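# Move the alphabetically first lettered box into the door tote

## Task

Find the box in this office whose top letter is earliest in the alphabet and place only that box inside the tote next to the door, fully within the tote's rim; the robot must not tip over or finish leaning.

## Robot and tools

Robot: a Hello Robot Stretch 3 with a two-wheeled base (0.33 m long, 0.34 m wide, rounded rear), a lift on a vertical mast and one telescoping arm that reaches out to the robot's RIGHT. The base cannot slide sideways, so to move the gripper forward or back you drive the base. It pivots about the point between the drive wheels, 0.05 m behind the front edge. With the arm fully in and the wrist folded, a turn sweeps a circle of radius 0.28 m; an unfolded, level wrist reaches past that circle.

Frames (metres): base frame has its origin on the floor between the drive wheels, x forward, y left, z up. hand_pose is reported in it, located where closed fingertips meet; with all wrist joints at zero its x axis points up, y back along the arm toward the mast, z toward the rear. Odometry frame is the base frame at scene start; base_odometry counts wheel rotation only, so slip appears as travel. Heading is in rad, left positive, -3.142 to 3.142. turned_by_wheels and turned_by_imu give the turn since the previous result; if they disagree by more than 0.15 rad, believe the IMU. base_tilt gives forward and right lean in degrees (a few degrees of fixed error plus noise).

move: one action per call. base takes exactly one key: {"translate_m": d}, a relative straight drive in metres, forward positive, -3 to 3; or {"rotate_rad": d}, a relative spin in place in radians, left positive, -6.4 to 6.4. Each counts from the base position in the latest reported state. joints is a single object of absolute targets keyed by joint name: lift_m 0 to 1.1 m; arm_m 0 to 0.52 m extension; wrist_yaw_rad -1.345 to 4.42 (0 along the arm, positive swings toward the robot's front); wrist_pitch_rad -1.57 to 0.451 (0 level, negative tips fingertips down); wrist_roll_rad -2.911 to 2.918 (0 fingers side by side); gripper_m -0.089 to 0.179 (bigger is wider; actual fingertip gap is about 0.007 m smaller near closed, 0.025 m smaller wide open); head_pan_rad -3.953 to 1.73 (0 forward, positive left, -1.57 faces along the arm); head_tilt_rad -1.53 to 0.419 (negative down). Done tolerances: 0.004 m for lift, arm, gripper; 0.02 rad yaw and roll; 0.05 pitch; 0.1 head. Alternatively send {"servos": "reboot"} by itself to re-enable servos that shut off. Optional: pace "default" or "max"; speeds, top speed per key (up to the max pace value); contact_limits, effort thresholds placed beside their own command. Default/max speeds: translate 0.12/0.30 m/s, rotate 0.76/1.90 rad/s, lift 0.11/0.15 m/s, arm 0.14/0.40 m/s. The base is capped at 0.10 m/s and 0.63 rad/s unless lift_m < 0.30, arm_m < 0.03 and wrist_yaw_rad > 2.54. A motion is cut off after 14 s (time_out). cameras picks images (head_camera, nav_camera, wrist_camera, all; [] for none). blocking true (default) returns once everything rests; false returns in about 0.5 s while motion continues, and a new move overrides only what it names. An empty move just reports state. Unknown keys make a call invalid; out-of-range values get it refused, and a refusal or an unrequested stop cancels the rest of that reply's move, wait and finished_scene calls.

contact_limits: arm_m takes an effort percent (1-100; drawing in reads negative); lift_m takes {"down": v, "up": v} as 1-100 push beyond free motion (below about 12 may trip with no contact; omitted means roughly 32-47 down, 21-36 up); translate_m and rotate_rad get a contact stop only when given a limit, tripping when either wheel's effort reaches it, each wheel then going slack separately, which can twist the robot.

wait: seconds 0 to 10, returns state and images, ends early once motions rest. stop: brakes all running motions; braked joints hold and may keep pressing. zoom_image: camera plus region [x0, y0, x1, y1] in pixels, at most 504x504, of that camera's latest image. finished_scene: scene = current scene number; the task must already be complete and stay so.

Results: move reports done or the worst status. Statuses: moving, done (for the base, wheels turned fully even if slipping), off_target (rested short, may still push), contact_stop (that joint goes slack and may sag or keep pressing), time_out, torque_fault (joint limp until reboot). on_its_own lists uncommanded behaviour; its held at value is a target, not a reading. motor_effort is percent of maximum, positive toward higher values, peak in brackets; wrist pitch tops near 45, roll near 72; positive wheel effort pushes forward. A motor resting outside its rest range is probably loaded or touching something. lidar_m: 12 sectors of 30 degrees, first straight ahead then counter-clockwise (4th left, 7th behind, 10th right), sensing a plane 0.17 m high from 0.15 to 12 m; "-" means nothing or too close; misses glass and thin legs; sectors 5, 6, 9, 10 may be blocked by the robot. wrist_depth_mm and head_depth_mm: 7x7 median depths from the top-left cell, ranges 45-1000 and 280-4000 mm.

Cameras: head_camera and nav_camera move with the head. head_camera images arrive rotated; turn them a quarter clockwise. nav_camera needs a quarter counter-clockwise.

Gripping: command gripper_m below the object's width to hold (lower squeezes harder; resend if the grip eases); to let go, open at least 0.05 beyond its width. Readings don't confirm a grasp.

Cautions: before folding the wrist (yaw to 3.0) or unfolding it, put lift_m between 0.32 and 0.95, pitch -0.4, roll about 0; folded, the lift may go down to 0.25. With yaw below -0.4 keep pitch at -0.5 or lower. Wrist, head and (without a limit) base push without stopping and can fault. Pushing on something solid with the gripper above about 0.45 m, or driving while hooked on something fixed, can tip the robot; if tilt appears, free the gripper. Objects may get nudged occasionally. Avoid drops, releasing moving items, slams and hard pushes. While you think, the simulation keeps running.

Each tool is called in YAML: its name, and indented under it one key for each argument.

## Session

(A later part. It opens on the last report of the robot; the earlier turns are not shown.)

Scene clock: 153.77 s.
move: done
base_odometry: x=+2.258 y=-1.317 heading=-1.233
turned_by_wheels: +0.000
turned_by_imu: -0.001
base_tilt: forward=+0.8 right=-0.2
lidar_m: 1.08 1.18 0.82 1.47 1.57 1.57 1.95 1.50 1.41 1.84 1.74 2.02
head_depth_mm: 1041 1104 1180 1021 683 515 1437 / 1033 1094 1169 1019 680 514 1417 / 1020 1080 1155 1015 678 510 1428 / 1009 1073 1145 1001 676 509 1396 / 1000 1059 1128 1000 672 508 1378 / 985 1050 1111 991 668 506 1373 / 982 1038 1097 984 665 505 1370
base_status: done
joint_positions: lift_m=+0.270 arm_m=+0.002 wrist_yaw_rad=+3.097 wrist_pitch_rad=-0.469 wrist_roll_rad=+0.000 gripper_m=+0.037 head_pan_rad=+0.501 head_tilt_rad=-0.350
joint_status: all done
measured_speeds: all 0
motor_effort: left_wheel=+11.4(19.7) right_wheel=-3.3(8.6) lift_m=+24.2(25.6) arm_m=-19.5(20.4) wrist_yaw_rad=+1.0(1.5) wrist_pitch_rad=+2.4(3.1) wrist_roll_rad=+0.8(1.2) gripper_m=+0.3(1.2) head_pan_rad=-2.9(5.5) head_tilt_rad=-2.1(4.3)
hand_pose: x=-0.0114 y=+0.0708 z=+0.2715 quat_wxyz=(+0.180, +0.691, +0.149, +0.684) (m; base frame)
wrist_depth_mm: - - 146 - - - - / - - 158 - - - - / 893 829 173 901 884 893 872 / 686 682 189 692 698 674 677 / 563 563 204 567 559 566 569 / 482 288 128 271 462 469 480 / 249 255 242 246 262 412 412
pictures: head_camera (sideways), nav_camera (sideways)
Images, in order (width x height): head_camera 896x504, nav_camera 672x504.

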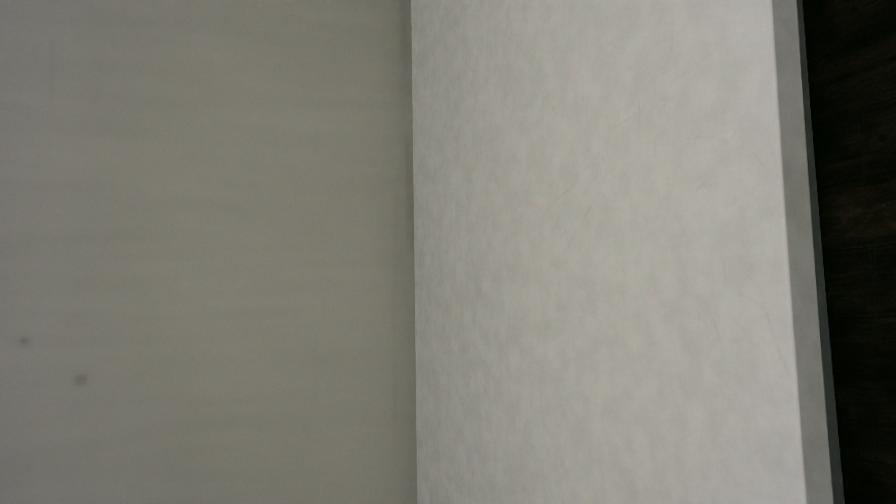

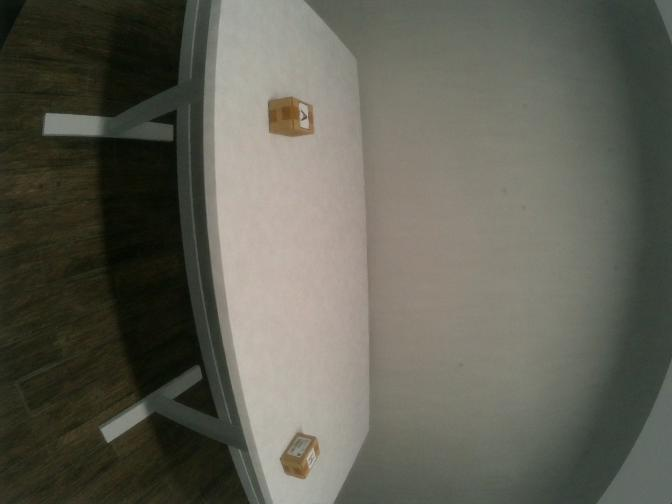

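move:
  joints: {"head_pan_rad": 0.9, "head_tilt_rad": -0.4}
  pace: "max"
  cameras: ["head_camera", "nav_camera"]

Scene clock: 167.87 s.
move: done
base_odometry: x=+2.258 y=-1.317 heading=-1.233
turned_by_wheels: +0.000
turned_by_imu: +0.001
base_tilt: forward=+1.0 right=-0.1
lidar_m: 1.08 1.18 0.83 1.47 1.57 1.57 1.94 1.50 1.41 1.84 1.74 2.02
head_depth_mm: 963 1026 1086 898 627 483 1343 / 985 1048 1123 896 627 482 1383 / 1013 1069 1154 889 623 480 1445 / 1035 1107 1183 892 595 494 1429 / 1065 1139 1210 883 595 510 1396 / 1101 1180 1259 875 616 529 1147 / 1130 1215 1314 871 616 1594 1431
base_status: not commanded
joint_positions: lift_m=+0.270 arm_m=+0.002 wrist_yaw_rad=+3.097 wrist_pitch_rad=-0.469 wrist_roll_rad=+0.000 gripper_m=+0.037 head_pan_rad=+0.902 head_tilt_rad=-0.400
joint_status: all done
measured_speeds: all 0
motor_effort: left_wheel=+11.4(11.8) right_wheel=-2.7(3.3) lift_m=+23.4(23.8) arm_m=-19.5(19.7) wrist_yaw_rad=+0.8(1.3) wrist_pitch_rad=+2.8(3.0) wrist_roll_rad=+0.8(1.2) gripper_m=+0.6(1.4) head_pan_rad=+2.7(4.7) head_tilt_rad=-2.0(4.3)
hand_pose: x=-0.0114 y=+0.0708 z=+0.2715 quat_wxyz=(+0.180, +0.691, +0.149, +0.684) (m; base frame)
wrist_depth_mm: - - 146 - - - - / - - 158 - - - - / 899 892 172 886 880 868 878 / 684 687 189 691 690 671 673 / 557 567 206 553 553 567 567 / 470 288 128 270 465 469 481 / 250 254 243 250 263 412 409
pictures: head_camera (sideways), nav_camera (sideways)
Images, in order (width x height): head_camera 896x504, nav_camera 672x504.

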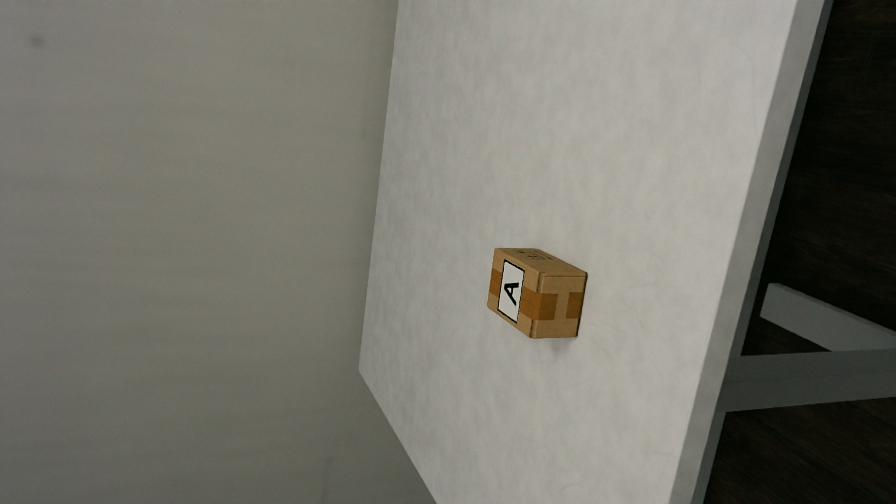

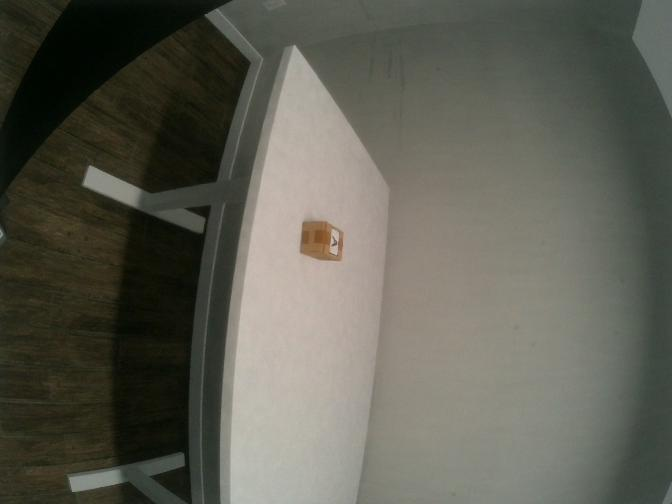

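move:
  base: {"translate_m": -0.3}
  pace: "max"
  cameras: []

move:
  base: {"rotate_rad": 2.213}
  joints: {"head_pan_rad": -1.57, "head_tilt_rad": -0.4}
  pace: "max"
  cameras: ["head_camera", "nav_camera"]

Scene clock: 195.30 s.
move: done
base_odometry: x=+2.159 y=-1.034 heading=-1.233
turned_by_wheels: +0.000
turned_by_imu: +0.001
base_tilt: forward=+1.0 right=-0.1
lidar_m: 1.38 1.42 0.98 1.52 1.38 1.39 1.71 1.22 1.24 1.82 2.13 1.96
head_depth_mm: 1154 1229 1293 845 688 1629 1448 / 1187 1266 1324 838 716 1670 1450 / 1225 1298 1375 888 1168 1728 1442 / 1252 1339 1406 882 1133 1647 1370 / 1281 1381 1470 875 1736 1758 1431 / 1320 1429 1524 1620 1827 1754 1432 / 1366 1468 1588 1729 1900 1749 1434
base_status: done
joint_positions: lift_m=+0.270 arm_m=+0.002 wrist_yaw_rad=+3.097 wrist_pitch_rad=-0.469 wrist_roll_rad=+0.000 gripper_m=+0.037 head_pan_rad=+0.902 head_tilt_rad=-0.400
joint_status: not commanded
measured_speeds: all 0
motor_effort: left_wheel=-0.7(13.0) right_wheel=-1.9(15.3) lift_m=+22.1(22.7) arm_m=-19.0(19.6) wrist_yaw_rad=+0.5(1.3) wrist_pitch_rad=+2.7(3.1) wrist_roll_rad=+0.7(1.1) gripper_m=+0.0(1.3) head_pan_rad=-1.0(1.7) head_tilt_rad=-1.4(3.0)
hand_pose: x=-0.0114 y=+0.0708 z=+0.2715 quat_wxyz=(+0.180, +0.691, +0.149, +0.684) (m; base frame)
wrist_depth_mm: - - 146 - - - - / - - 158 - - - - / 872 845 173 894 881 958 901 / 692 686 191 685 686 678 694 / 555 556 205 565 552 570 560 / 475 291 127 270 460 476 477 / 249 256 243 250 264 416 411
pictures: none
No camera images: "cameras" was empty.

Scene clock: 197.83 s.
move: done
base_odometry: x=+2.159 y=-1.034 heading=+0.979
turned_by_wheels: +2.213
turned_by_imu: +2.204
base_tilt: forward=+1.0 right=-0.3
lidar_m: 1.38 1.41 1.22 1.22 1.64 1.81 1.96 2.14 1.38 0.98 0.98 1.46
head_depth_mm: 1210 1286 1363 904 1635 1727 1460 / 1208 1294 1363 897 1631 1708 1454 / 1213 1290 1362 892 1633 1703 1438 / 1200 1287 1355 795 1613 1716 1440 / 1210 1294 1362 884 1628 1721 1431 / 1208 1280 1353 876 1097 1570 1333 / 1207 1277 1374 871 1617 1727 1441
base_status: done
joint_positions: lift_m=+0.270 arm_m=+0.002 wrist_yaw_rad=+3.097 wrist_pitch_rad=-0.469 wrist_roll_rad=+0.000 gripper_m=+0.037 head_pan_rad=-1.586 head_tilt_rad=-0.401
joint_status: all done
measured_speeds: translate_m=+0.000 rotate_rad=+0.000 lift_m=+0.000 arm_m=+0.000 wrist_yaw_rad=+0.000 wrist_pitch_rad=+0.000 wrist_roll_rad=+0.000 head_pan_rad=+0.024 head_tilt_rad=+0.000
motor_effort: left_wheel=-7.4(16.0) right_wheel=+9.0(17.7) lift_m=+21.4(22.2) arm_m=-19.9(21.1) wrist_yaw_rad=+0.8(1.3) wrist_pitch_rad=+2.5(3.2) wrist_roll_rad=+0.8(1.0) gripper_m=+0.0(1.2) head_pan_rad=+2.4(5.0) head_tilt_rad=-0.7(5.6)
hand_pose: x=-0.0114 y=+0.0708 z=+0.2715 quat_wxyz=(+0.180, +0.691, +0.149, +0.684) (m; base frame)
wrist_depth_mm: - - 146 - - - - / - - 159 - - - - / 868 832 172 877 880 877 895 / 702 689 190 687 688 692 684 / 567 569 205 560 569 557 565 / 470 291 128 272 460 476 477 / 247 255 241 250 264 417 405
pictures: head_camera (sideways), nav_camera (sideways)
Images, in order (width x height): head_camera 896x504, nav_camera 672x504.

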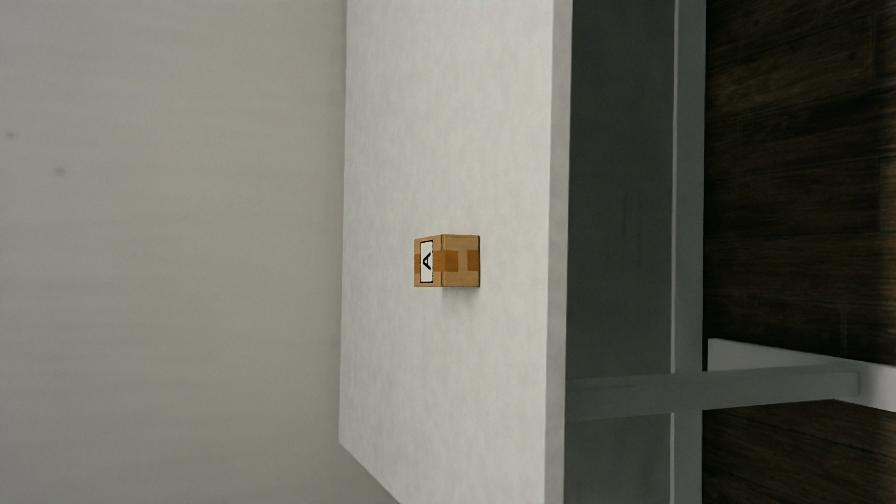

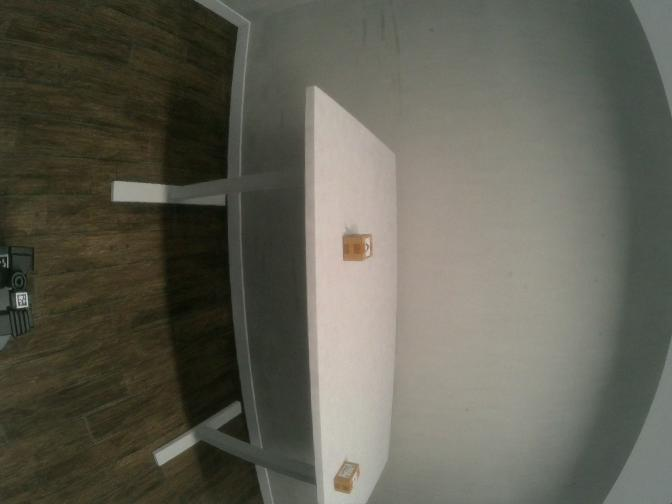

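move:
  joints: {"lift_m": 0.94, "wrist_pitch_rad": -0.4}
  pace: "max"
  cameras: []

move:
  joints: {"wrist_yaw_rad": 0.0, "gripper_m": 0.179}
  pace: "max"
  cameras: ["head_camera", "nav_camera", "wrist_camera"]

Scene clock: 211.07 s.
move: done
base_odometry: x=+2.159 y=-1.034 heading=+0.979
turned_by_wheels: +0.000
turned_by_imu: +0.001
base_tilt: forward=+1.0 right=-0.1
lidar_m: 1.38 1.41 1.22 1.22 1.64 1.81 1.96 2.14 1.38 0.98 0.98 1.46
head_depth_mm: 1206 1283 1349 900 1631 1733 - / 1202 1296 1350 892 1640 1711 1488 / 1204 1288 1353 891 1630 1729 1484 / 1198 1292 1365 810 1624 1711 1476 / 1213 1288 1359 881 1631 1735 1476 / 1207 1293 1363 877 1090 1241 1396 / 1212 1288 1382 871 1637 1725 1434
base_status: not commanded
joint_positions: lift_m=+0.940 arm_m=+0.002 wrist_yaw_rad=+3.097 wrist_pitch_rad=-0.419 wrist_roll_rad=+0.000 gripper_m=+0.037 head_pan_rad=-1.570 head_tilt_rad=-0.401
joint_status: all done
measured_speeds: all 0
motor_effort: left_wheel=-7.5(7.6) right_wheel=+9.4(9.8) lift_m=+29.5(33.0) arm_m=-12.9(17.4) wrist_yaw_rad=+1.0(1.6) wrist_pitch_rad=+3.1(7.2) wrist_roll_rad=+0.8(1.1) gripper_m=+0.0(1.1) head_pan_rad=+2.8(4.6) head_tilt_rad=+0.8(1.9)
hand_pose: x=-0.0111 y=+0.0773 z=+0.9525 quat_wxyz=(+0.163, +0.694, +0.132, +0.688) (m; base frame)
wrist_depth_mm: - - 143 - - - - / - - 156 - - - - / - - 167 - - - - / - - 184 - - - - / - - 198 - - - - / - - 127 - - - - / - - 246 - - - -
pictures: none
No camera images: "cameras" was empty.

Scene clock: 213.03 s.
move: done
base_odometry: x=+2.159 y=-1.034 heading=+0.979
turned_by_wheels: +0.000
turned_by_imu: +0.000
base_tilt: forward=+1.0 right=-0.2
lidar_m: 1.38 1.41 1.22 1.21 1.64 1.82 1.96 2.14 1.38 0.98 0.98 1.46
head_depth_mm: 1206 1288 1359 898 1625 1730 - / 1202 1280 1351 897 1620 1736 1492 / 1210 1289 1358 890 1616 1755 - / 1205 1295 1353 813 1626 1742 1400 / 1212 1297 1359 877 1641 1720 1371 / 1202 1290 1355 879 1092 1244 1340 / 1213 1291 1373 873 1622 1720 1427
base_status: not commanded
joint_positions: lift_m=+0.940 arm_m=+0.002 wrist_yaw_rad=+0.003 wrist_pitch_rad=-0.419 wrist_roll_rad=+0.000 gripper_m=+0.179 head_pan_rad=-1.570 head_tilt_rad=-0.401
joint_status: all done
measured_speeds: all 0
motor_effort: left_wheel=-7.4(7.6) right_wheel=+9.1(9.8) lift_m=+28.9(29.8) arm_m=-11.1(13.2) wrist_yaw_rad=-2.3(6.8) wrist_pitch_rad=+3.1(3.8) wrist_roll_rad=+1.0(1.0) gripper_m=-0.5(88.7) head_pan_rad=+3.2(4.3) head_tilt_rad=+0.8(1.8)
hand_pose: x=-0.0207 y=-0.3710 z=+0.9525 quat_wxyz=(+0.692, +0.148, -0.691, -0.146) (m; base frame)
wrist_depth_mm: - - - - - - - / - - 395 394 - - - / - - - - - - - / - - - - - - - / - - - - - - - / 125 - - - - 137 123 / - - - - - - 109
pictures: head_camera (sideways), nav_camera (sideways), wrist_camera
Images, in order (width x height): head_camera 896x504, nav_camera 672x504, wrist_camera 644x364.

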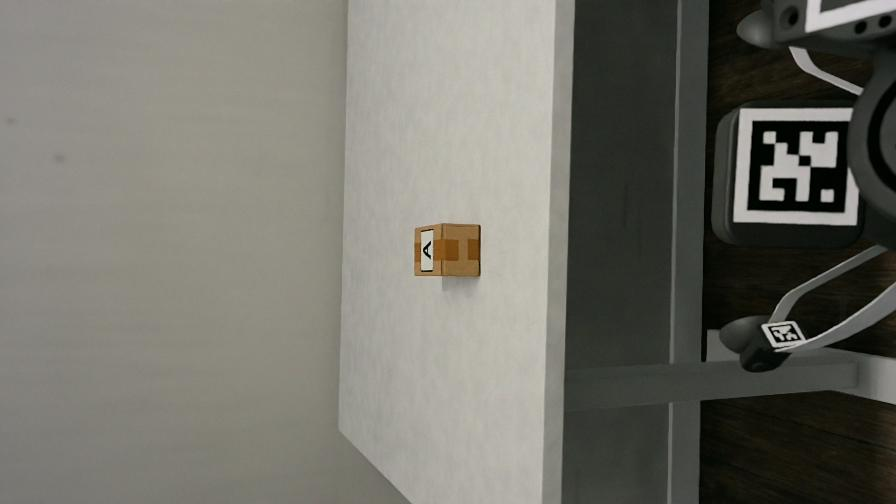

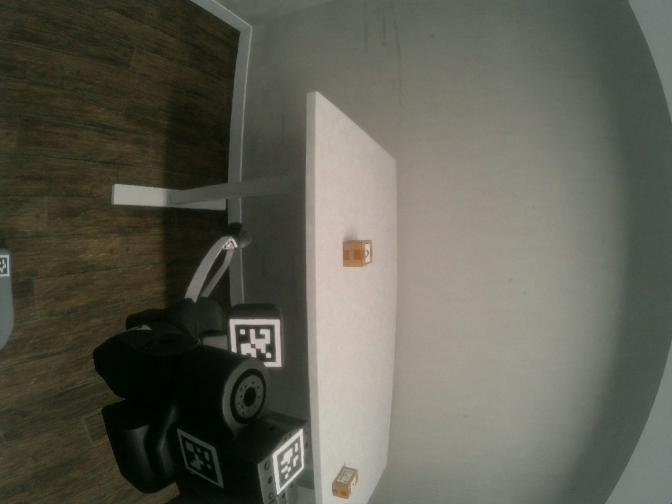

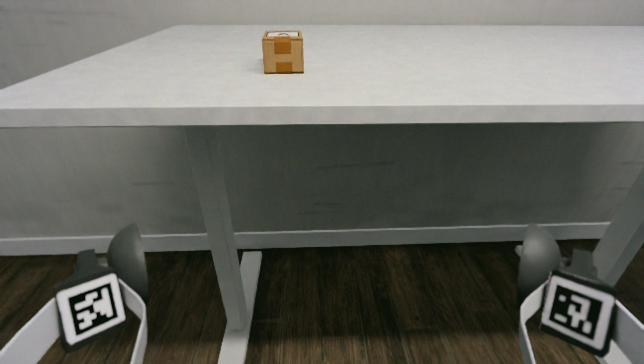

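move:
  base: {"translate_m": 0.056}
  joints: {"lift_m": 1.09}
  pace: "max"
  cameras: ["wrist_camera", "head_camera"]

Scene clock: 250.87 s.
move: done
base_odometry: x=+2.190 y=-0.988 heading=+0.979
turned_by_wheels: +0.000
turned_by_imu: +0.001
base_tilt: forward=+1.1 right=-0.2
lidar_m: 1.32 1.35 1.78 1.20 1.65 1.86 2.01 1.43 1.42 0.97 1.45 1.40
head_depth_mm: 1203 1253 - - - - - / 1198 1250 - - - - - / 1202 1265 - - - - - / 1207 1288 1344 836 677 1704 1452 / 1200 1287 1349 881 678 1599 1356 / 1210 1291 1348 876 1108 1701 1445 / 1209 1286 1384 872 1628 1712 1435
base_status: done
joint_positions: lift_m=+1.090 arm_m=+0.002 wrist_yaw_rad=+0.003 wrist_pitch_rad=-0.418 wrist_roll_rad=+0.000 gripper_m=+0.179 head_pan_rad=-1.570 head_tilt_rad=-0.401
joint_status: all done
measured_speeds: all 0
motor_effort: left_wheel=-1.4(7.6) right_wheel=+10.1(14.9) lift_m=+28.8(33.1) arm_m=-7.0(9.0) wrist_yaw_rad=-2.0(2.4) wrist_pitch_rad=+2.9(3.7) wrist_roll_rad=+0.8(1.1) gripper_m=+0.4(1.4) head_pan_rad=+3.2(4.4) head_tilt_rad=+1.3(2.8)
hand_pose: x=-0.0209 y=-0.3711 z=+1.1026 quat_wxyz=(+0.692, +0.148, -0.691, -0.146) (m; base frame)
wrist_depth_mm: - - - - - - - / - - - - - - - / - - - 561 - - - / - - - - - - - / - - - - - - - / 125 - - - - 135 122 / - - - - - - 109
pictures: head_camera (sideways), wrist_camera
Images, in order (width x height): head_camera 896x504, wrist_camera 644x364.

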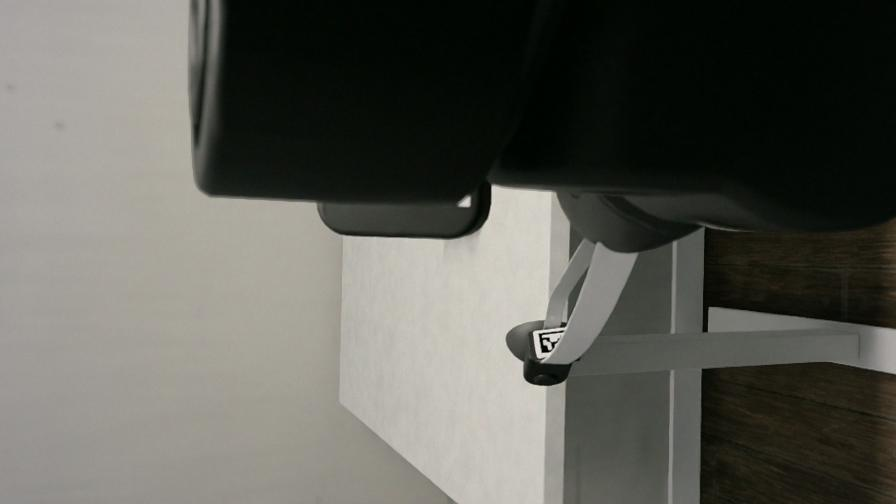

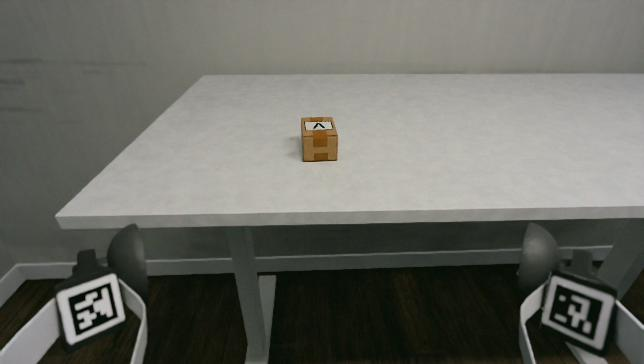

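move:
  joints: {"arm_m": 0.30}
  base: {"translate_m": 0.008}
  pace: "max"
  cameras: ["wrist_camera", "head_camera"]

Scene clock: 277.00 s.
move: done
base_odometry: x=+2.195 y=-0.981 heading=+0.979
turned_by_wheels: +0.000
turned_by_imu: +0.001
base_tilt: forward=+1.0 right=-0.2
lidar_m: 1.31 1.34 1.77 1.20 1.65 1.86 2.02 1.43 1.42 0.96 1.44 1.39
head_depth_mm: 1205 350 343 902 726 1736 1439 / 1190 345 357 893 1618 1719 1454 / 1192 365 368 785 1620 1708 1442 / 1213 1281 1356 832 1627 1709 1423 / 1206 1283 1345 880 1094 1614 1328 / 1199 1296 1351 877 1116 1720 1437 / 1210 1290 1381 873 1635 1713 1437
base_status: done
joint_positions: lift_m=+1.090 arm_m=+0.300 wrist_yaw_rad=+0.003 wrist_pitch_rad=-0.418 wrist_roll_rad=+0.000 gripper_m=+0.179 head_pan_rad=-1.570 head_tilt_rad=-0.400
joint_status: all done
measured_speeds: all 0
motor_effort: left_wheel=+1.8(6.0) right_wheel=+7.8(13.2) lift_m=+26.5(26.5) arm_m=+17.5(23.1) wrist_yaw_rad=-1.5(2.3) wrist_pitch_rad=+3.4(3.5) wrist_roll_rad=+0.9(1.1) gripper_m=-0.3(1.6) head_pan_rad=+2.1(3.8) head_tilt_rad=+2.7(4.1)
hand_pose: x=-0.0210 y=-0.6694 z=+1.1026 quat_wxyz=(+0.692, +0.148, -0.691, -0.146) (m; base frame)
wrist_depth_mm: - - - - - - - / - - - - - - - / - - - - - - - / - - - - - - - / 408 378 389 348 394 392 397 / 125 319 341 315 342 321 122 / 273 284 292 291 291 285 107
pictures: head_camera (sideways), wrist_camera
Images, in order (width x height): head_camera 896x504, wrist_camera 644x364.

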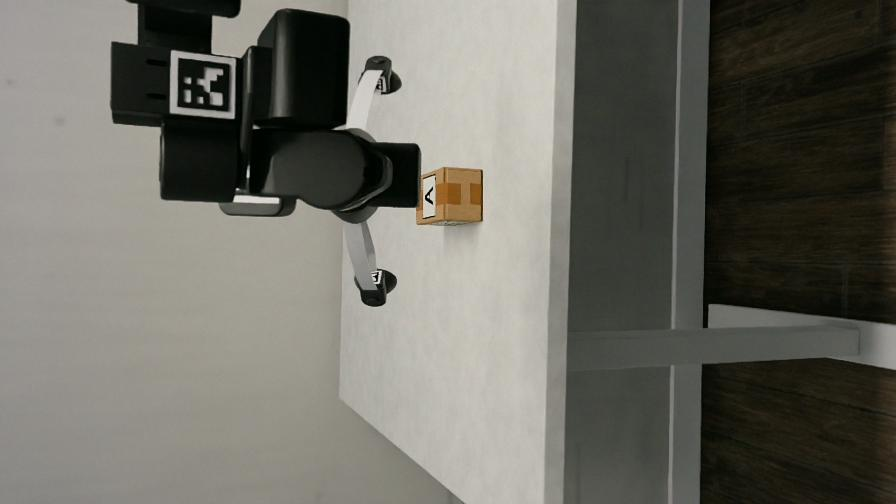

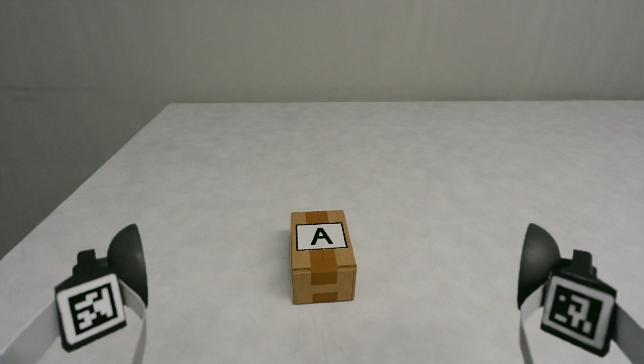

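move:
  joints: {"lift_m": 0.98}
  base: {"translate_m": 0.004}
  cameras: ["wrist_camera", "head_camera"]

Scene clock: 337.83 s.
move: done
base_odometry: x=+2.197 y=-0.978 heading=+0.979
turned_by_wheels: +0.000
turned_by_imu: +0.001
base_tilt: forward=+0.9 right=-0.1
lidar_m: 1.31 1.34 1.76 1.20 1.65 1.87 2.02 1.43 1.42 0.96 1.45 1.38
head_depth_mm: 1195 1283 1356 346 724 1730 1457 / 1199 1277 414 385 1632 1718 1451 / 1198 1280 1336 411 1616 1704 1436 / 1197 1277 1352 886 1620 1701 1439 / 1206 1285 1356 878 1089 1620 1336 / 1210 1280 1346 875 1613 1721 1436 / 1204 1287 1383 872 1624 1710 1432
base_status: done
joint_positions: lift_m=+0.980 arm_m=+0.300 wrist_yaw_rad=+0.003 wrist_pitch_rad=-0.418 wrist_roll_rad=+0.000 gripper_m=+0.179 head_pan_rad=-1.570 head_tilt_rad=-0.400
joint_status: all done
measured_speeds: all 0
motor_effort: left_wheel=+4.2(6.8) right_wheel=+6.2(11.0) lift_m=+20.9(29.5) arm_m=-18.4(20.6) wrist_yaw_rad=-1.5(2.1) wrist_pitch_rad=+3.2(3.5) wrist_roll_rad=+1.1(1.1) gripper_m=-0.4(1.2) head_pan_rad=+1.9(3.8) head_tilt_rad=+2.3(4.4)
hand_pose: x=-0.0210 y=-0.6694 z=+0.9927 quat_wxyz=(+0.692, +0.148, -0.691, -0.146) (m; base frame)
wrist_depth_mm: - - - - - - - / - - - - - - - / 381 379 385 287 388 387 391 / 307 307 304 251 309 308 312 / 245 245 246 247 247 258 248 / 125 140 204 205 206 199 123 / 165 170 176 176 177 176 107
pictures: head_camera (sideways), wrist_camera
Images, in order (width x height): head_camera 896x504, wrist_camera 644x364.

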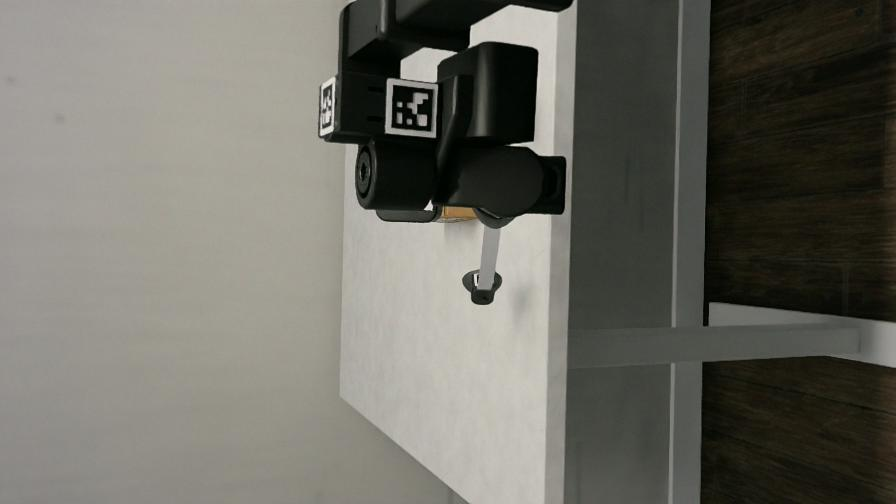

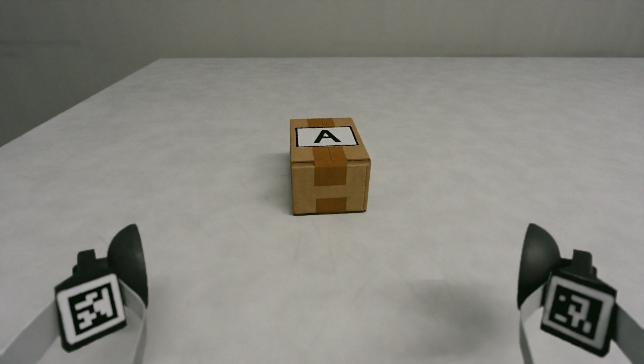

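move:
  joints: {"lift_m": 0.948}
  cameras: []

move:
  joints: {"arm_m": 0.44}
  cameras: ["wrist_camera", "head_camera"]

Scene clock: 352.90 s.
move: done
base_odometry: x=+2.197 y=-0.978 heading=+0.979
turned_by_wheels: +0.000
turned_by_imu: +0.001
base_tilt: forward=+1.0 right=+0.0
lidar_m: 1.31 1.34 1.76 1.20 1.64 1.87 2.03 1.42 1.42 0.97 1.44 1.39
head_depth_mm: 1197 1281 1347 378 671 1727 1453 / 1199 1289 1344 397 400 1716 1446 / 1202 1286 1347 423 426 1731 1439 / 1200 1290 1352 886 1616 1713 1438 / 1202 1286 1348 879 1100 1603 1332 / 1199 1288 1353 874 1629 1706 1431 / 1209 1289 1389 870 1621 1716 1438
base_status: not commanded
joint_positions: lift_m=+0.948 arm_m=+0.300 wrist_yaw_rad=+0.003 wrist_pitch_rad=-0.414 wrist_roll_rad=+0.000 gripper_m=+0.179 head_pan_rad=-1.570 head_tilt_rad=-0.400
joint_status: all done
measured_speeds: all 0
motor_effort: left_wheel=+4.3(4.3) right_wheel=+7.0(7.0) lift_m=+20.1(20.9) arm_m=-13.2(14.8) wrist_yaw_rad=-1.6(2.1) wrist_pitch_rad=+2.3(3.3) wrist_roll_rad=+0.9(1.0) gripper_m=+0.6(0.9) head_pan_rad=+2.9(3.6) head_tilt_rad=+2.9(4.7)
hand_pose: x=-0.0210 y=-0.6698 z=+0.9615 quat_wxyz=(+0.692, +0.146, -0.691, -0.145) (m; base frame)
wrist_depth_mm: - - - - - - - / - 420 - 292 - - - / 333 335 337 230 337 339 340 / 251 250 250 239 251 253 255 / 199 200 201 202 202 202 202 / 115 140 167 167 173 162 118 / - 138 143 143 143 143 107
pictures: none
No camera images: "cameras" was empty.

Scene clock: 355.20 s.
move: done
base_odometry: x=+2.197 y=-0.978 heading=+0.979
turned_by_wheels: +0.000
turned_by_imu: +0.000
base_tilt: forward=+0.8 right=-0.2
lidar_m: 1.31 1.34 1.76 1.20 1.64 1.87 2.02 1.43 1.42 0.97 1.44 1.39
head_depth_mm: 1196 1279 1347 373 670 1708 1447 / 1199 1282 1340 535 1633 1718 1447 / 1197 1276 1349 551 1619 1723 1440 / 1205 1293 1350 888 1614 1718 1443 / 1205 1286 1355 881 1096 1609 1334 / 1214 1288 1358 879 1630 1730 1422 / 1200 1292 1387 874 1631 1723 1436
base_status: not commanded
joint_positions: lift_m=+0.948 arm_m=+0.440 wrist_yaw_rad=+0.003 wrist_pitch_rad=-0.413 wrist_roll_rad=+0.000 gripper_m=+0.179 head_pan_rad=-1.570 head_tilt_rad=-0.400
joint_status: all done
measured_speeds: all 0
motor_effort: left_wheel=+4.1(4.4) right_wheel=+6.6(7.2) lift_m=+24.0(24.0) arm_m=+20.0(23.6) wrist_yaw_rad=-1.7(2.1) wrist_pitch_rad=+2.2(2.8) wrist_roll_rad=+0.8(1.0) gripper_m=+0.1(1.4) head_pan_rad=+1.9(4.3) head_tilt_rad=+3.1(4.4)
hand_pose: x=-0.0210 y=-0.8100 z=+0.9617 quat_wxyz=(+0.692, +0.146, -0.692, -0.145) (m; base frame)
wrist_depth_mm: - - - - - - - / - - - - - - - / 334 337 336 339 340 339 339 / 249 247 252 157 251 253 254 / 199 200 192 125 186 202 201 / 116 139 166 109 112 162 122 / - 138 138 119 135 143 107
pictures: head_camera (sideways), wrist_camera
Images, in order (width x height): head_camera 896x504, wrist_camera 644x364.

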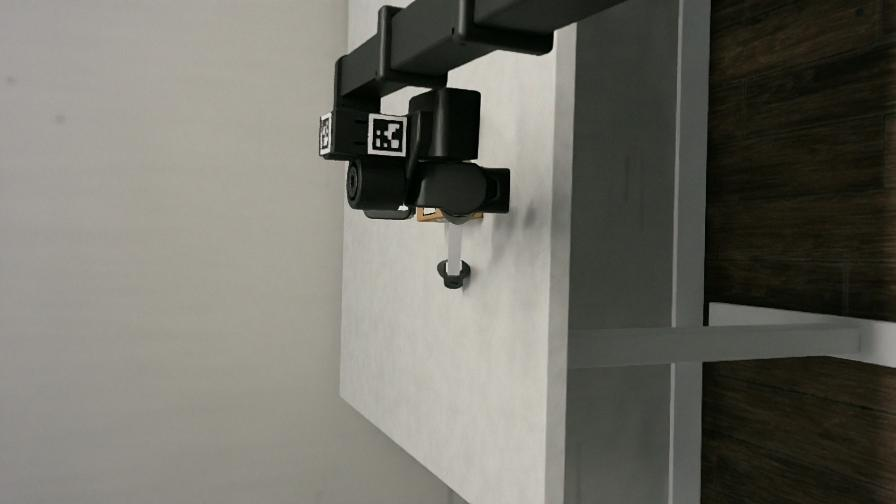

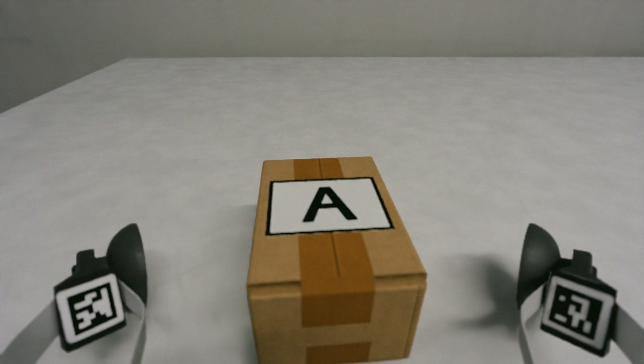

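move:
  joints: {"arm_m": 0.454}
  cameras: []

move:
  joints: {"gripper_m": 0.03}
  cameras: ["wrist_camera"]

Scene clock: 364.43 s.
move: done
base_odometry: x=+2.197 y=-0.978 heading=+0.979
turned_by_wheels: +0.000
turned_by_imu: +0.001
base_tilt: forward=+1.1 right=-0.1
lidar_m: 1.31 1.34 1.76 1.20 1.64 1.87 2.02 1.43 1.42 0.97 1.44 1.39
head_depth_mm: 1200 1282 1350 373 669 1724 1448 / 1203 1288 1342 544 1623 1725 1455 / 1202 1270 1356 568 1613 1723 1419 / 1210 1283 1351 833 1631 1702 1448 / 1202 1279 1358 881 1099 1614 1338 / 1205 1282 1355 877 1622 1707 1440 / 1208 1295 1380 872 1635 1706 1421
base_status: not commanded
joint_positions: lift_m=+0.948 arm_m=+0.454 wrist_yaw_rad=+0.003 wrist_pitch_rad=-0.413 wrist_roll_rad=+0.000 gripper_m=+0.179 head_pan_rad=-1.570 head_tilt_rad=-0.400
joint_status: all done
measured_speeds: all 0
motor_effort: left_wheel=+4.3(4.4) right_wheel=+6.8(7.2) lift_m=+28.5(29.6) arm_m=+20.2(23.5) wrist_yaw_rad=-1.5(2.0) wrist_pitch_rad=+2.1(2.5) wrist_roll_rad=+0.9(0.9) gripper_m=+0.6(0.9) head_pan_rad=+1.5(3.1) head_tilt_rad=+3.3(3.6)
hand_pose: x=-0.0210 y=-0.8240 z=+0.9617 quat_wxyz=(+0.692, +0.146, -0.692, -0.145) (m; base frame)
wrist_depth_mm: - - - - - - - / - - - - - - - / 334 334 337 337 339 340 340 / 249 251 252 157 252 253 253 / 199 199 192 125 193 201 201 / 116 139 161 104 112 161 123 / - 138 95 98 104 143 107
pictures: none
No camera images: "cameras" was empty.

Scene clock: 366.47 s.
move: done
base_odometry: x=+2.197 y=-0.978 heading=+0.979
turned_by_wheels: +0.000
turned_by_imu: +0.000
base_tilt: forward=+0.9 right=-0.2
lidar_m: 1.31 1.34 1.76 1.20 1.65 1.87 2.03 1.43 1.43 0.97 1.45 1.39
head_depth_mm: 1202 1282 1355 374 672 1725 1460 / 1194 1287 1336 543 1630 1708 1456 / 1203 1279 1348 567 1614 1712 1442 / 1203 1286 1343 838 1631 1707 1438 / 1209 1286 1346 883 1094 1592 1340 / 1203 1291 1359 875 1636 1702 1434 / 1209 1283 1382 869 1637 1717 1428
base_status: not commanded
joint_positions: lift_m=+0.948 arm_m=+0.454 wrist_yaw_rad=+0.007 wrist_pitch_rad=-0.401 wrist_roll_rad=+0.004 gripper_m=+0.032 head_pan_rad=-1.570 head_tilt_rad=-0.400
joint_status: all done
measured_speeds: all 0
motor_effort: left_wheel=+4.1(4.4) right_wheel=+5.4(7.0) lift_m=+26.1(28.5) arm_m=+9.7(20.1) wrist_yaw_rad=-5.7(6.0) wrist_pitch_rad=-0.2(2.4) wrist_roll_rad=-0.6(0.8) gripper_m=-30.3(98.8) head_pan_rad=+1.8(3.6) head_tilt_rad=+3.1(4.0)
hand_pose: x=-0.0199 y=-0.8255 z=+0.9645 quat_wxyz=(+0.692, +0.143, -0.693, -0.139) (m; base frame)
wrist_depth_mm: - - - - - - - / - - - - - - - / 352 351 351 352 352 354 353 / 260 260 259 164 260 259 260 / 205 205 150 129 145 205 205 / 170 164 126 107 116 125 165 / 149 122 97 98 100 137 145
pictures: wrist_camera
Images, in order (width x height): wrist_camera 644x364.

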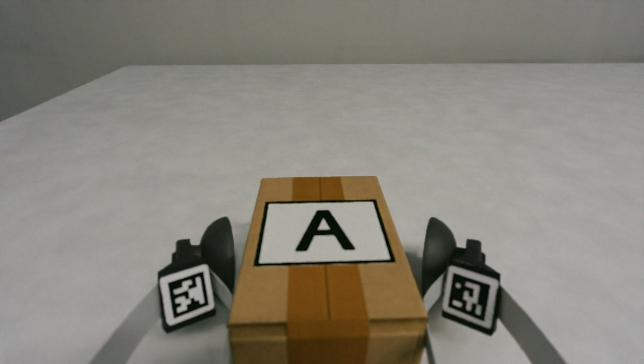

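move:
  joints: {"lift_m": 1.05}
  cameras: ["wrist_camera", "head_camera"]

Scene clock: 370.87 s.
move: done
base_odometry: x=+2.197 y=-0.978 heading=+0.979
turned_by_wheels: +0.000
turned_by_imu: +0.001
base_tilt: forward=+1.0 right=+0.0
lidar_m: 1.31 1.34 1.76 1.20 1.65 1.87 2.02 1.43 1.43 0.97 1.44 1.39
head_depth_mm: 1201 1251 1196 899 723 1736 1450 / 1200 539 500 897 1617 1731 1450 / 1190 1262 527 843 1632 1708 1437 / 1200 1291 1349 886 1624 1725 1441 / 1205 1292 1358 881 1099 1610 1343 / 1206 1281 1356 873 1612 1708 1437 / 1210 1283 1393 873 1638 1698 1421
base_status: not commanded
joint_positions: lift_m=+1.050 arm_m=+0.454 wrist_yaw_rad=+0.003 wrist_pitch_rad=-0.423 wrist_roll_rad=+0.004 gripper_m=+0.034 head_pan_rad=-1.570 head_tilt_rad=-0.400
joint_status: all done
measured_speeds: all 0
motor_effort: left_wheel=+4.2(4.4) right_wheel=+5.4(5.9) lift_m=+31.2(33.4) arm_m=-12.0(12.0) wrist_yaw_rad=-2.1(5.7) wrist_pitch_rad=+3.9(4.5) wrist_roll_rad=-0.5(0.8) gripper_m=-15.1(16.1) head_pan_rad=+2.3(3.5) head_tilt_rad=+1.8(3.6)
hand_pose: x=-0.0208 y=-0.8227 z=+1.0615 quat_wxyz=(+0.690, +0.150, -0.692, -0.148) (m; base frame)
wrist_depth_mm: - - - - - - - / - - - - - - - / - - - - - - - / 414 412 387 161 391 412 412 / 342 345 150 131 144 347 345 / 287 277 126 108 116 272 289 / 252 121 97 98 98 235 248
pictures: head_camera (sideways), wrist_camera
Images, in order (width x height): head_camera 896x504, wrist_camera 644x364.

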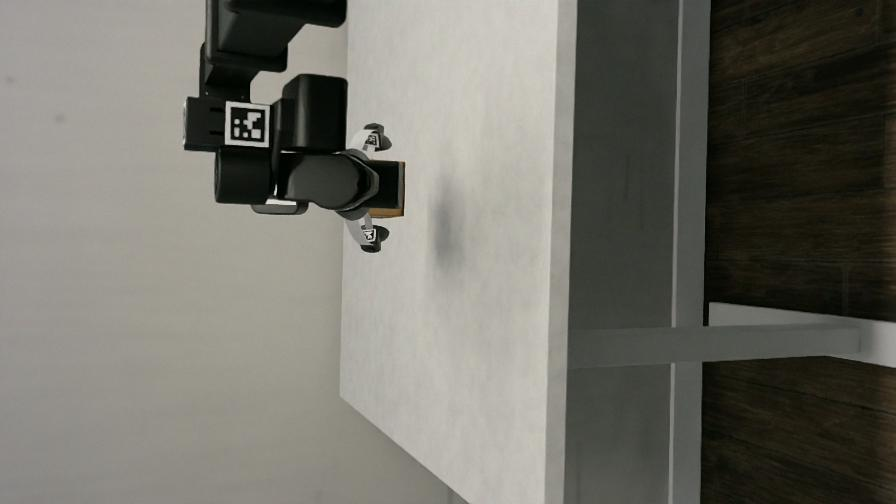

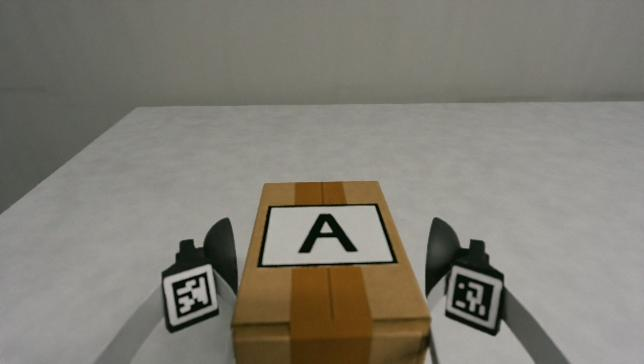

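move:
  joints: {"arm_m": 0.0}
  speeds: {"arm_m": 0.3}
  cameras: []

move:
  joints: {"lift_m": 0.90}
  pace: "max"
  cameras: []

move:
  joints: {"lift_m": 0.40, "wrist_yaw_rad": 2.65, "head_pan_rad": 0.3, "head_tilt_rad": -0.5}
  pace: "max"
  cameras: ["wrist_camera", "nav_camera"]

Scene clock: 420.30 s.
move: done
base_odometry: x=+2.197 y=-0.978 heading=+0.979
turned_by_wheels: +0.000
turned_by_imu: +0.001
base_tilt: forward=+0.9 right=-0.1
lidar_m: 1.31 1.34 1.76 1.20 1.65 1.87 2.02 1.43 1.42 0.96 1.45 1.38
head_depth_mm: 1200 1288 1346 1022 - - - / 1201 1287 1345 1017 - - - / 1204 1281 1346 1015 - - - / 1195 1294 1349 940 667 1703 1446 / 1205 1278 1358 880 710 1597 1331 / 1207 1284 1349 880 1623 1720 1443 / 1204 1290 1388 871 1619 1722 1431
base_status: not commanded
joint_positions: lift_m=+1.050 arm_m=+0.002 wrist_yaw_rad=+0.003 wrist_pitch_rad=-0.424 wrist_roll_rad=+0.004 gripper_m=+0.034 head_pan_rad=-1.570 head_tilt_rad=-0.400
joint_status: all done
joint sent to its limit — arm_m, lower limit.
measured_speeds: all 0
motor_effort: left_wheel=+3.9(4.4) right_wheel=+5.3(6.1) lift_m=+30.8(31.3) arm_m=-19.2(23.4) wrist_yaw_rad=-1.8(2.8) wrist_pitch_rad=+4.2(4.5) wrist_roll_rad=-0.4(0.8) gripper_m=-15.1(16.2) head_pan_rad=+2.1(4.0) head_tilt_rad=+1.7(3.7)
hand_pose: x=-0.0208 y=-0.3704 z=+1.0614 quat_wxyz=(+0.690, +0.150, -0.692, -0.148) (m; base frame)
wrist_depth_mm: - - - - - - - / - - - - - - - / - - - - - - - / - - - 160 - - - / - - 150 131 144 - - / - 124 127 108 116 - - / - - 97 98 98 - -
pictures: none
No camera images: "cameras" was empty.

Scene clock: 422.10 s.
move: done
base_odometry: x=+2.197 y=-0.978 heading=+0.979
turned_by_wheels: +0.000
turned_by_imu: +0.000
base_tilt: forward=+1.0 right=-0.3
lidar_m: 1.31 1.34 1.76 1.20 1.65 1.87 2.02 1.43 1.43 0.97 1.45 1.39
head_depth_mm: 1203 1277 1338 896 722 1730 1452 / 1206 1271 1353 890 1618 1726 439 / 1203 1289 1343 891 1627 1709 430 / 1208 1280 1351 889 1624 1703 451 / 1197 1289 1352 884 1098 1601 1333 / 1203 1285 1354 877 1621 1709 1441 / 1205 1283 1380 872 1634 1729 1430
base_status: not commanded
joint_positions: lift_m=+0.900 arm_m=+0.002 wrist_yaw_rad=+0.003 wrist_pitch_rad=-0.424 wrist_roll_rad=+0.004 gripper_m=+0.034 head_pan_rad=-1.570 head_tilt_rad=-0.400
joint_status: all done
measured_speeds: all 0
motor_effort: left_wheel=+3.9(4.3) right_wheel=+5.0(5.8) lift_m=+23.1(29.4) arm_m=-15.0(19.5) wrist_yaw_rad=-2.2(2.3) wrist_pitch_rad=+4.3(4.8) wrist_roll_rad=-0.7(0.8) gripper_m=-14.2(15.7) head_pan_rad=+3.5(3.5) head_tilt_rad=+1.8(3.6)
hand_pose: x=-0.0208 y=-0.3703 z=+0.9112 quat_wxyz=(+0.690, +0.150, -0.692, -0.148) (m; base frame)
wrist_depth_mm: - - - - - - - / 353 353 360 365 371 395 398 / - - - - - - - / - - - - - - - / - - 150 131 145 - - / - 124 126 108 116 - - / - - 97 98 98 - -
pictures: none
No camera images: "cameras" was empty.

Scene clock: 426.23 s.
move: done
base_odometry: x=+2.197 y=-0.978 heading=+0.979
turned_by_wheels: +0.000
turned_by_imu: +0.001
base_tilt: forward=+1.0 right=-0.2
lidar_m: 1.31 1.34 1.76 1.20 1.65 1.87 2.02 1.43 1.43 0.97 1.44 1.39
head_depth_mm: 1061 1144 1242 1364 1492 1590 1338 / 1083 1175 1269 1413 1551 1599 1343 / 1117 1211 1315 1458 1631 1594 1343 / 1158 1257 1351 1515 1671 1593 1347 / 1191 1292 1419 1559 1780 1614 1330 / 1235 1336 1471 1647 1819 1580 1329 / 1265 1385 1551 1728 1865 1580 1318
base_status: not commanded
joint_positions: lift_m=+0.400 arm_m=+0.002 wrist_yaw_rad=+2.647 wrist_pitch_rad=-0.425 wrist_roll_rad=+0.004 gripper_m=+0.034 head_pan_rad=+0.303 head_tilt_rad=-0.500
joint_status: all done
measured_speeds: all 0
motor_effort: left_wheel=+3.8(4.2) right_wheel=+5.4(6.0) lift_m=+22.3(24.2) arm_m=-5.5(15.2) wrist_yaw_rad=+3.5(9.9) wrist_pitch_rad=+4.3(4.7) wrist_roll_rad=-0.7(0.8) gripper_m=-14.9(16.4) head_pan_rad=-3.8(5.7) head_tilt_rad=-2.0(5.0)
hand_pose: x=+0.0849 y=+0.0500 z=+0.4112 quat_wxyz=(+0.314, +0.708, -0.025, +0.632) (m; base frame)
wrist_depth_mm: - - - - - - - / - - - - - - - / - - - - - - - / - - - - - - - / 792 791 150 131 144 783 783 / 618 646 127 108 116 612 649 / 187 121 97 98 98 537 565
pictures: nav_camera (sideways), wrist_camera
Images, in order (width x height): nav_camera 672x504, wrist_camera 644x364.

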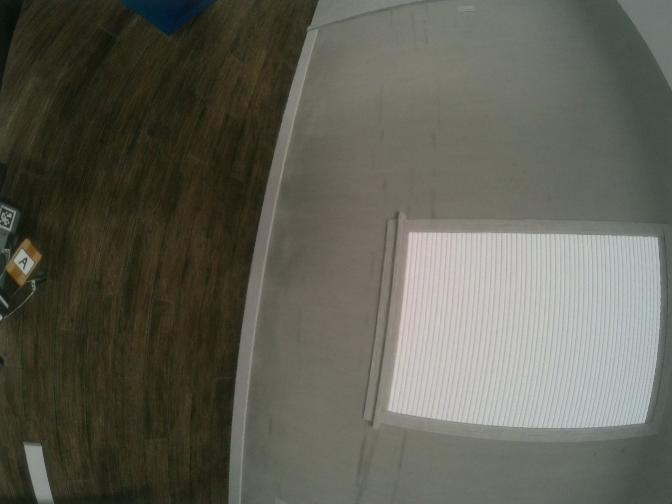

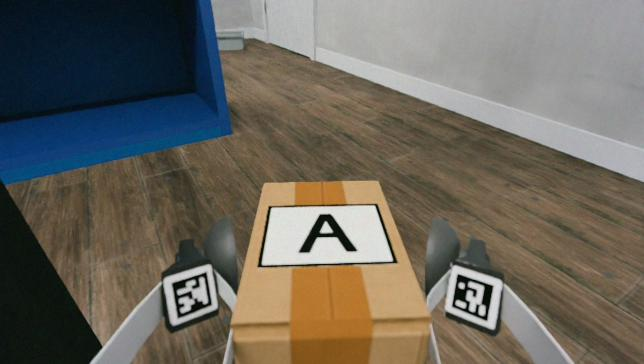

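move:
  joints: {"lift_m": 0.28, "head_pan_rad": 0.0, "head_tilt_rad": -0.4}
  base: {"rotate_rad": 1.063}
  pace: "max"
  cameras: ["nav_camera"]

move:
  base: {"translate_m": 0.985}
  pace: "max"
  cameras: ["nav_camera", "head_camera"]

Scene clock: 431.23 s.
move: done
base_odometry: x=+2.197 y=-0.978 heading=+2.042
turned_by_wheels: +1.063
turned_by_imu: +1.058
base_tilt: forward=+1.0 right=-0.3
lidar_m: 1.77 1.20 1.27 1.87 2.02 1.43 1.43 0.97 1.45 1.38 1.31 1.34
head_depth_mm: 1541 1609 1648 1757 1836 1776 1443 / 1716 1798 1915 2011 2037 1767 1450 / 1951 2068 2201 2301 2239 1755 1441 / 2253 2370 2530 2738 2263 1754 1439 / 2652 2856 3101 3026 2251 1740 1433 / 3032 3212 3467 3086 2073 1576 1439 / 1004 1092 1189 1468 1388 1645 1433
base_status: done
joint_positions: lift_m=+0.280 arm_m=+0.002 wrist_yaw_rad=+2.647 wrist_pitch_rad=-0.425 wrist_roll_rad=+0.004 gripper_m=+0.034 head_pan_rad=-0.008 head_tilt_rad=-0.402
joint_status: all done
measured_speeds: all 0
motor_effort: left_wheel=-7.8(17.0) right_wheel=+8.4(15.4) lift_m=+25.2(25.2) arm_m=+0.2(3.4) wrist_yaw_rad=+3.6(4.0) wrist_pitch_rad=+4.2(4.8) wrist_roll_rad=-0.5(0.8) gripper_m=-15.0(16.1) head_pan_rad=+4.0(4.2) head_tilt_rad=+3.6(4.5)
hand_pose: x=+0.0848 y=+0.0499 z=+0.2910 quat_wxyz=(+0.314, +0.708, -0.025, +0.632) (m; base frame)
wrist_depth_mm: - - - - - - - / - - - - - - - / - - - - - - 931 / 757 764 756 748 759 753 750 / 617 611 149 132 144 602 613 / 216 499 127 108 116 477 504 / 186 256 97 98 98 416 433
pictures: nav_camera (sideways)
Images, in order (width x height): nav_camera 672x504.

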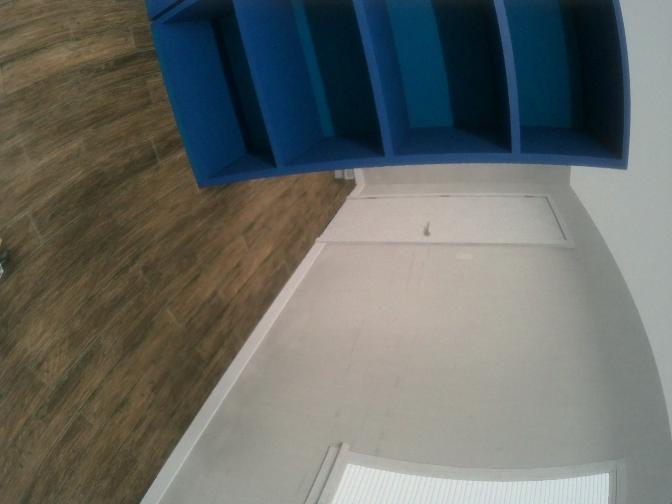

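Scene clock: 435.87 s.
move: done
base_odometry: x=+1.750 y=-0.100 heading=+2.042
turned_by_wheels: +0.000
turned_by_imu: +0.000
base_tilt: forward=+0.9 right=-0.2
lidar_m: 1.04 2.52 0.39 1.06 1.11 2.79 2.35 1.81 1.17 0.82 0.78 0.79
head_depth_mm: 898 934 979 1020 1070 1132 1186 / 1009 1059 1108 1170 1229 1306 1347 / 1150 1208 1283 1360 1448 1548 1439 / 1301 1386 1491 1594 1715 1722 1439 / 1569 1675 1805 1979 2105 1746 1437 / 1897 2082 2404 2623 2293 1737 1436 / 2167 2311 2425 2637 2211 1760 1420
base_status: done
joint_positions: lift_m=+0.280 arm_m=+0.002 wrist_yaw_rad=+2.647 wrist_pitch_rad=-0.425 wrist_roll_rad=+0.004 gripper_m=+0.034 head_pan_rad=+0.000 head_tilt_rad=-0.399
joint_status: not commanded
measured_speeds: all 0
motor_effort: left_wheel=+5.7(12.5) right_wheel=+2.7(20.5) lift_m=+30.5(31.6) arm_m=-16.4(16.4) wrist_yaw_rad=+3.0(3.6) wrist_pitch_rad=+4.1(5.0) wrist_roll_rad=-0.7(0.8) gripper_m=-15.3(16.3) head_pan_rad=+3.1(4.6) head_tilt_rad=+3.0(4.8)
hand_pose: x=+0.0848 y=+0.0499 z=+0.2910 quat_wxyz=(+0.314, +0.708, -0.025, +0.632) (m; base frame)
wrist_depth_mm: - - - 440 - - - / - - - 441 - - - / 880 - - 467 939 - - / 766 693 - 169 746 752 753 / 610 607 148 131 145 606 613 / 213 490 126 108 116 474 503 / 187 255 97 98 97 410 436
pictures: head_camera (sideways), nav_camera (sideways)
Images, in order (width x height): head_camera 896x504, nav_camera 672x504.

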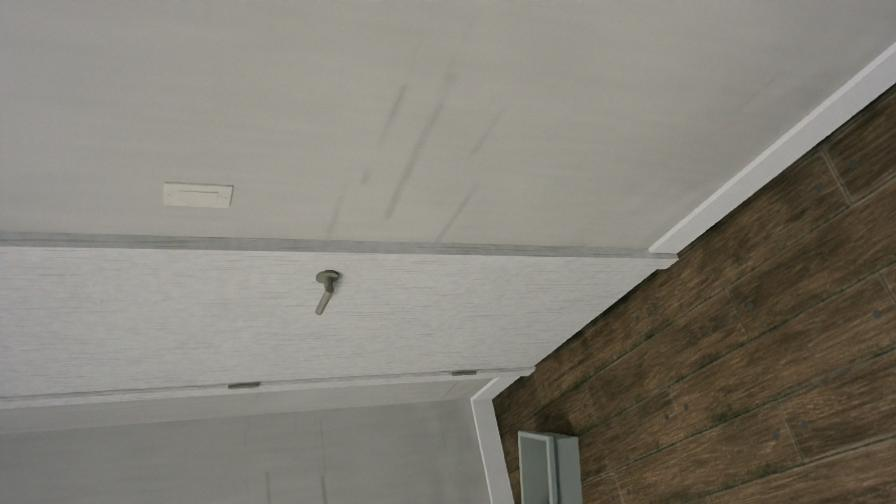

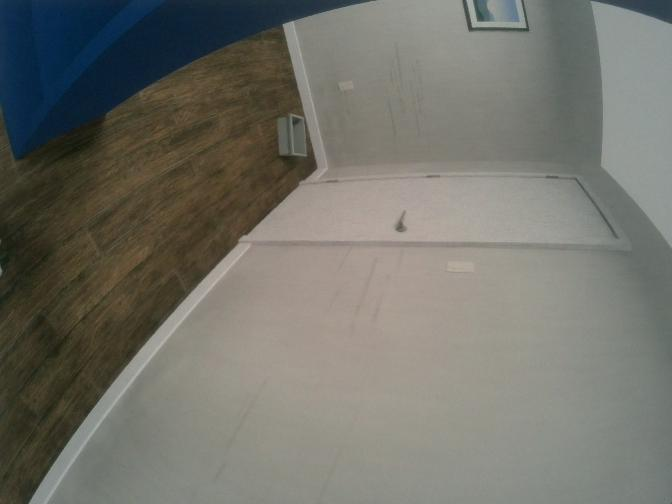

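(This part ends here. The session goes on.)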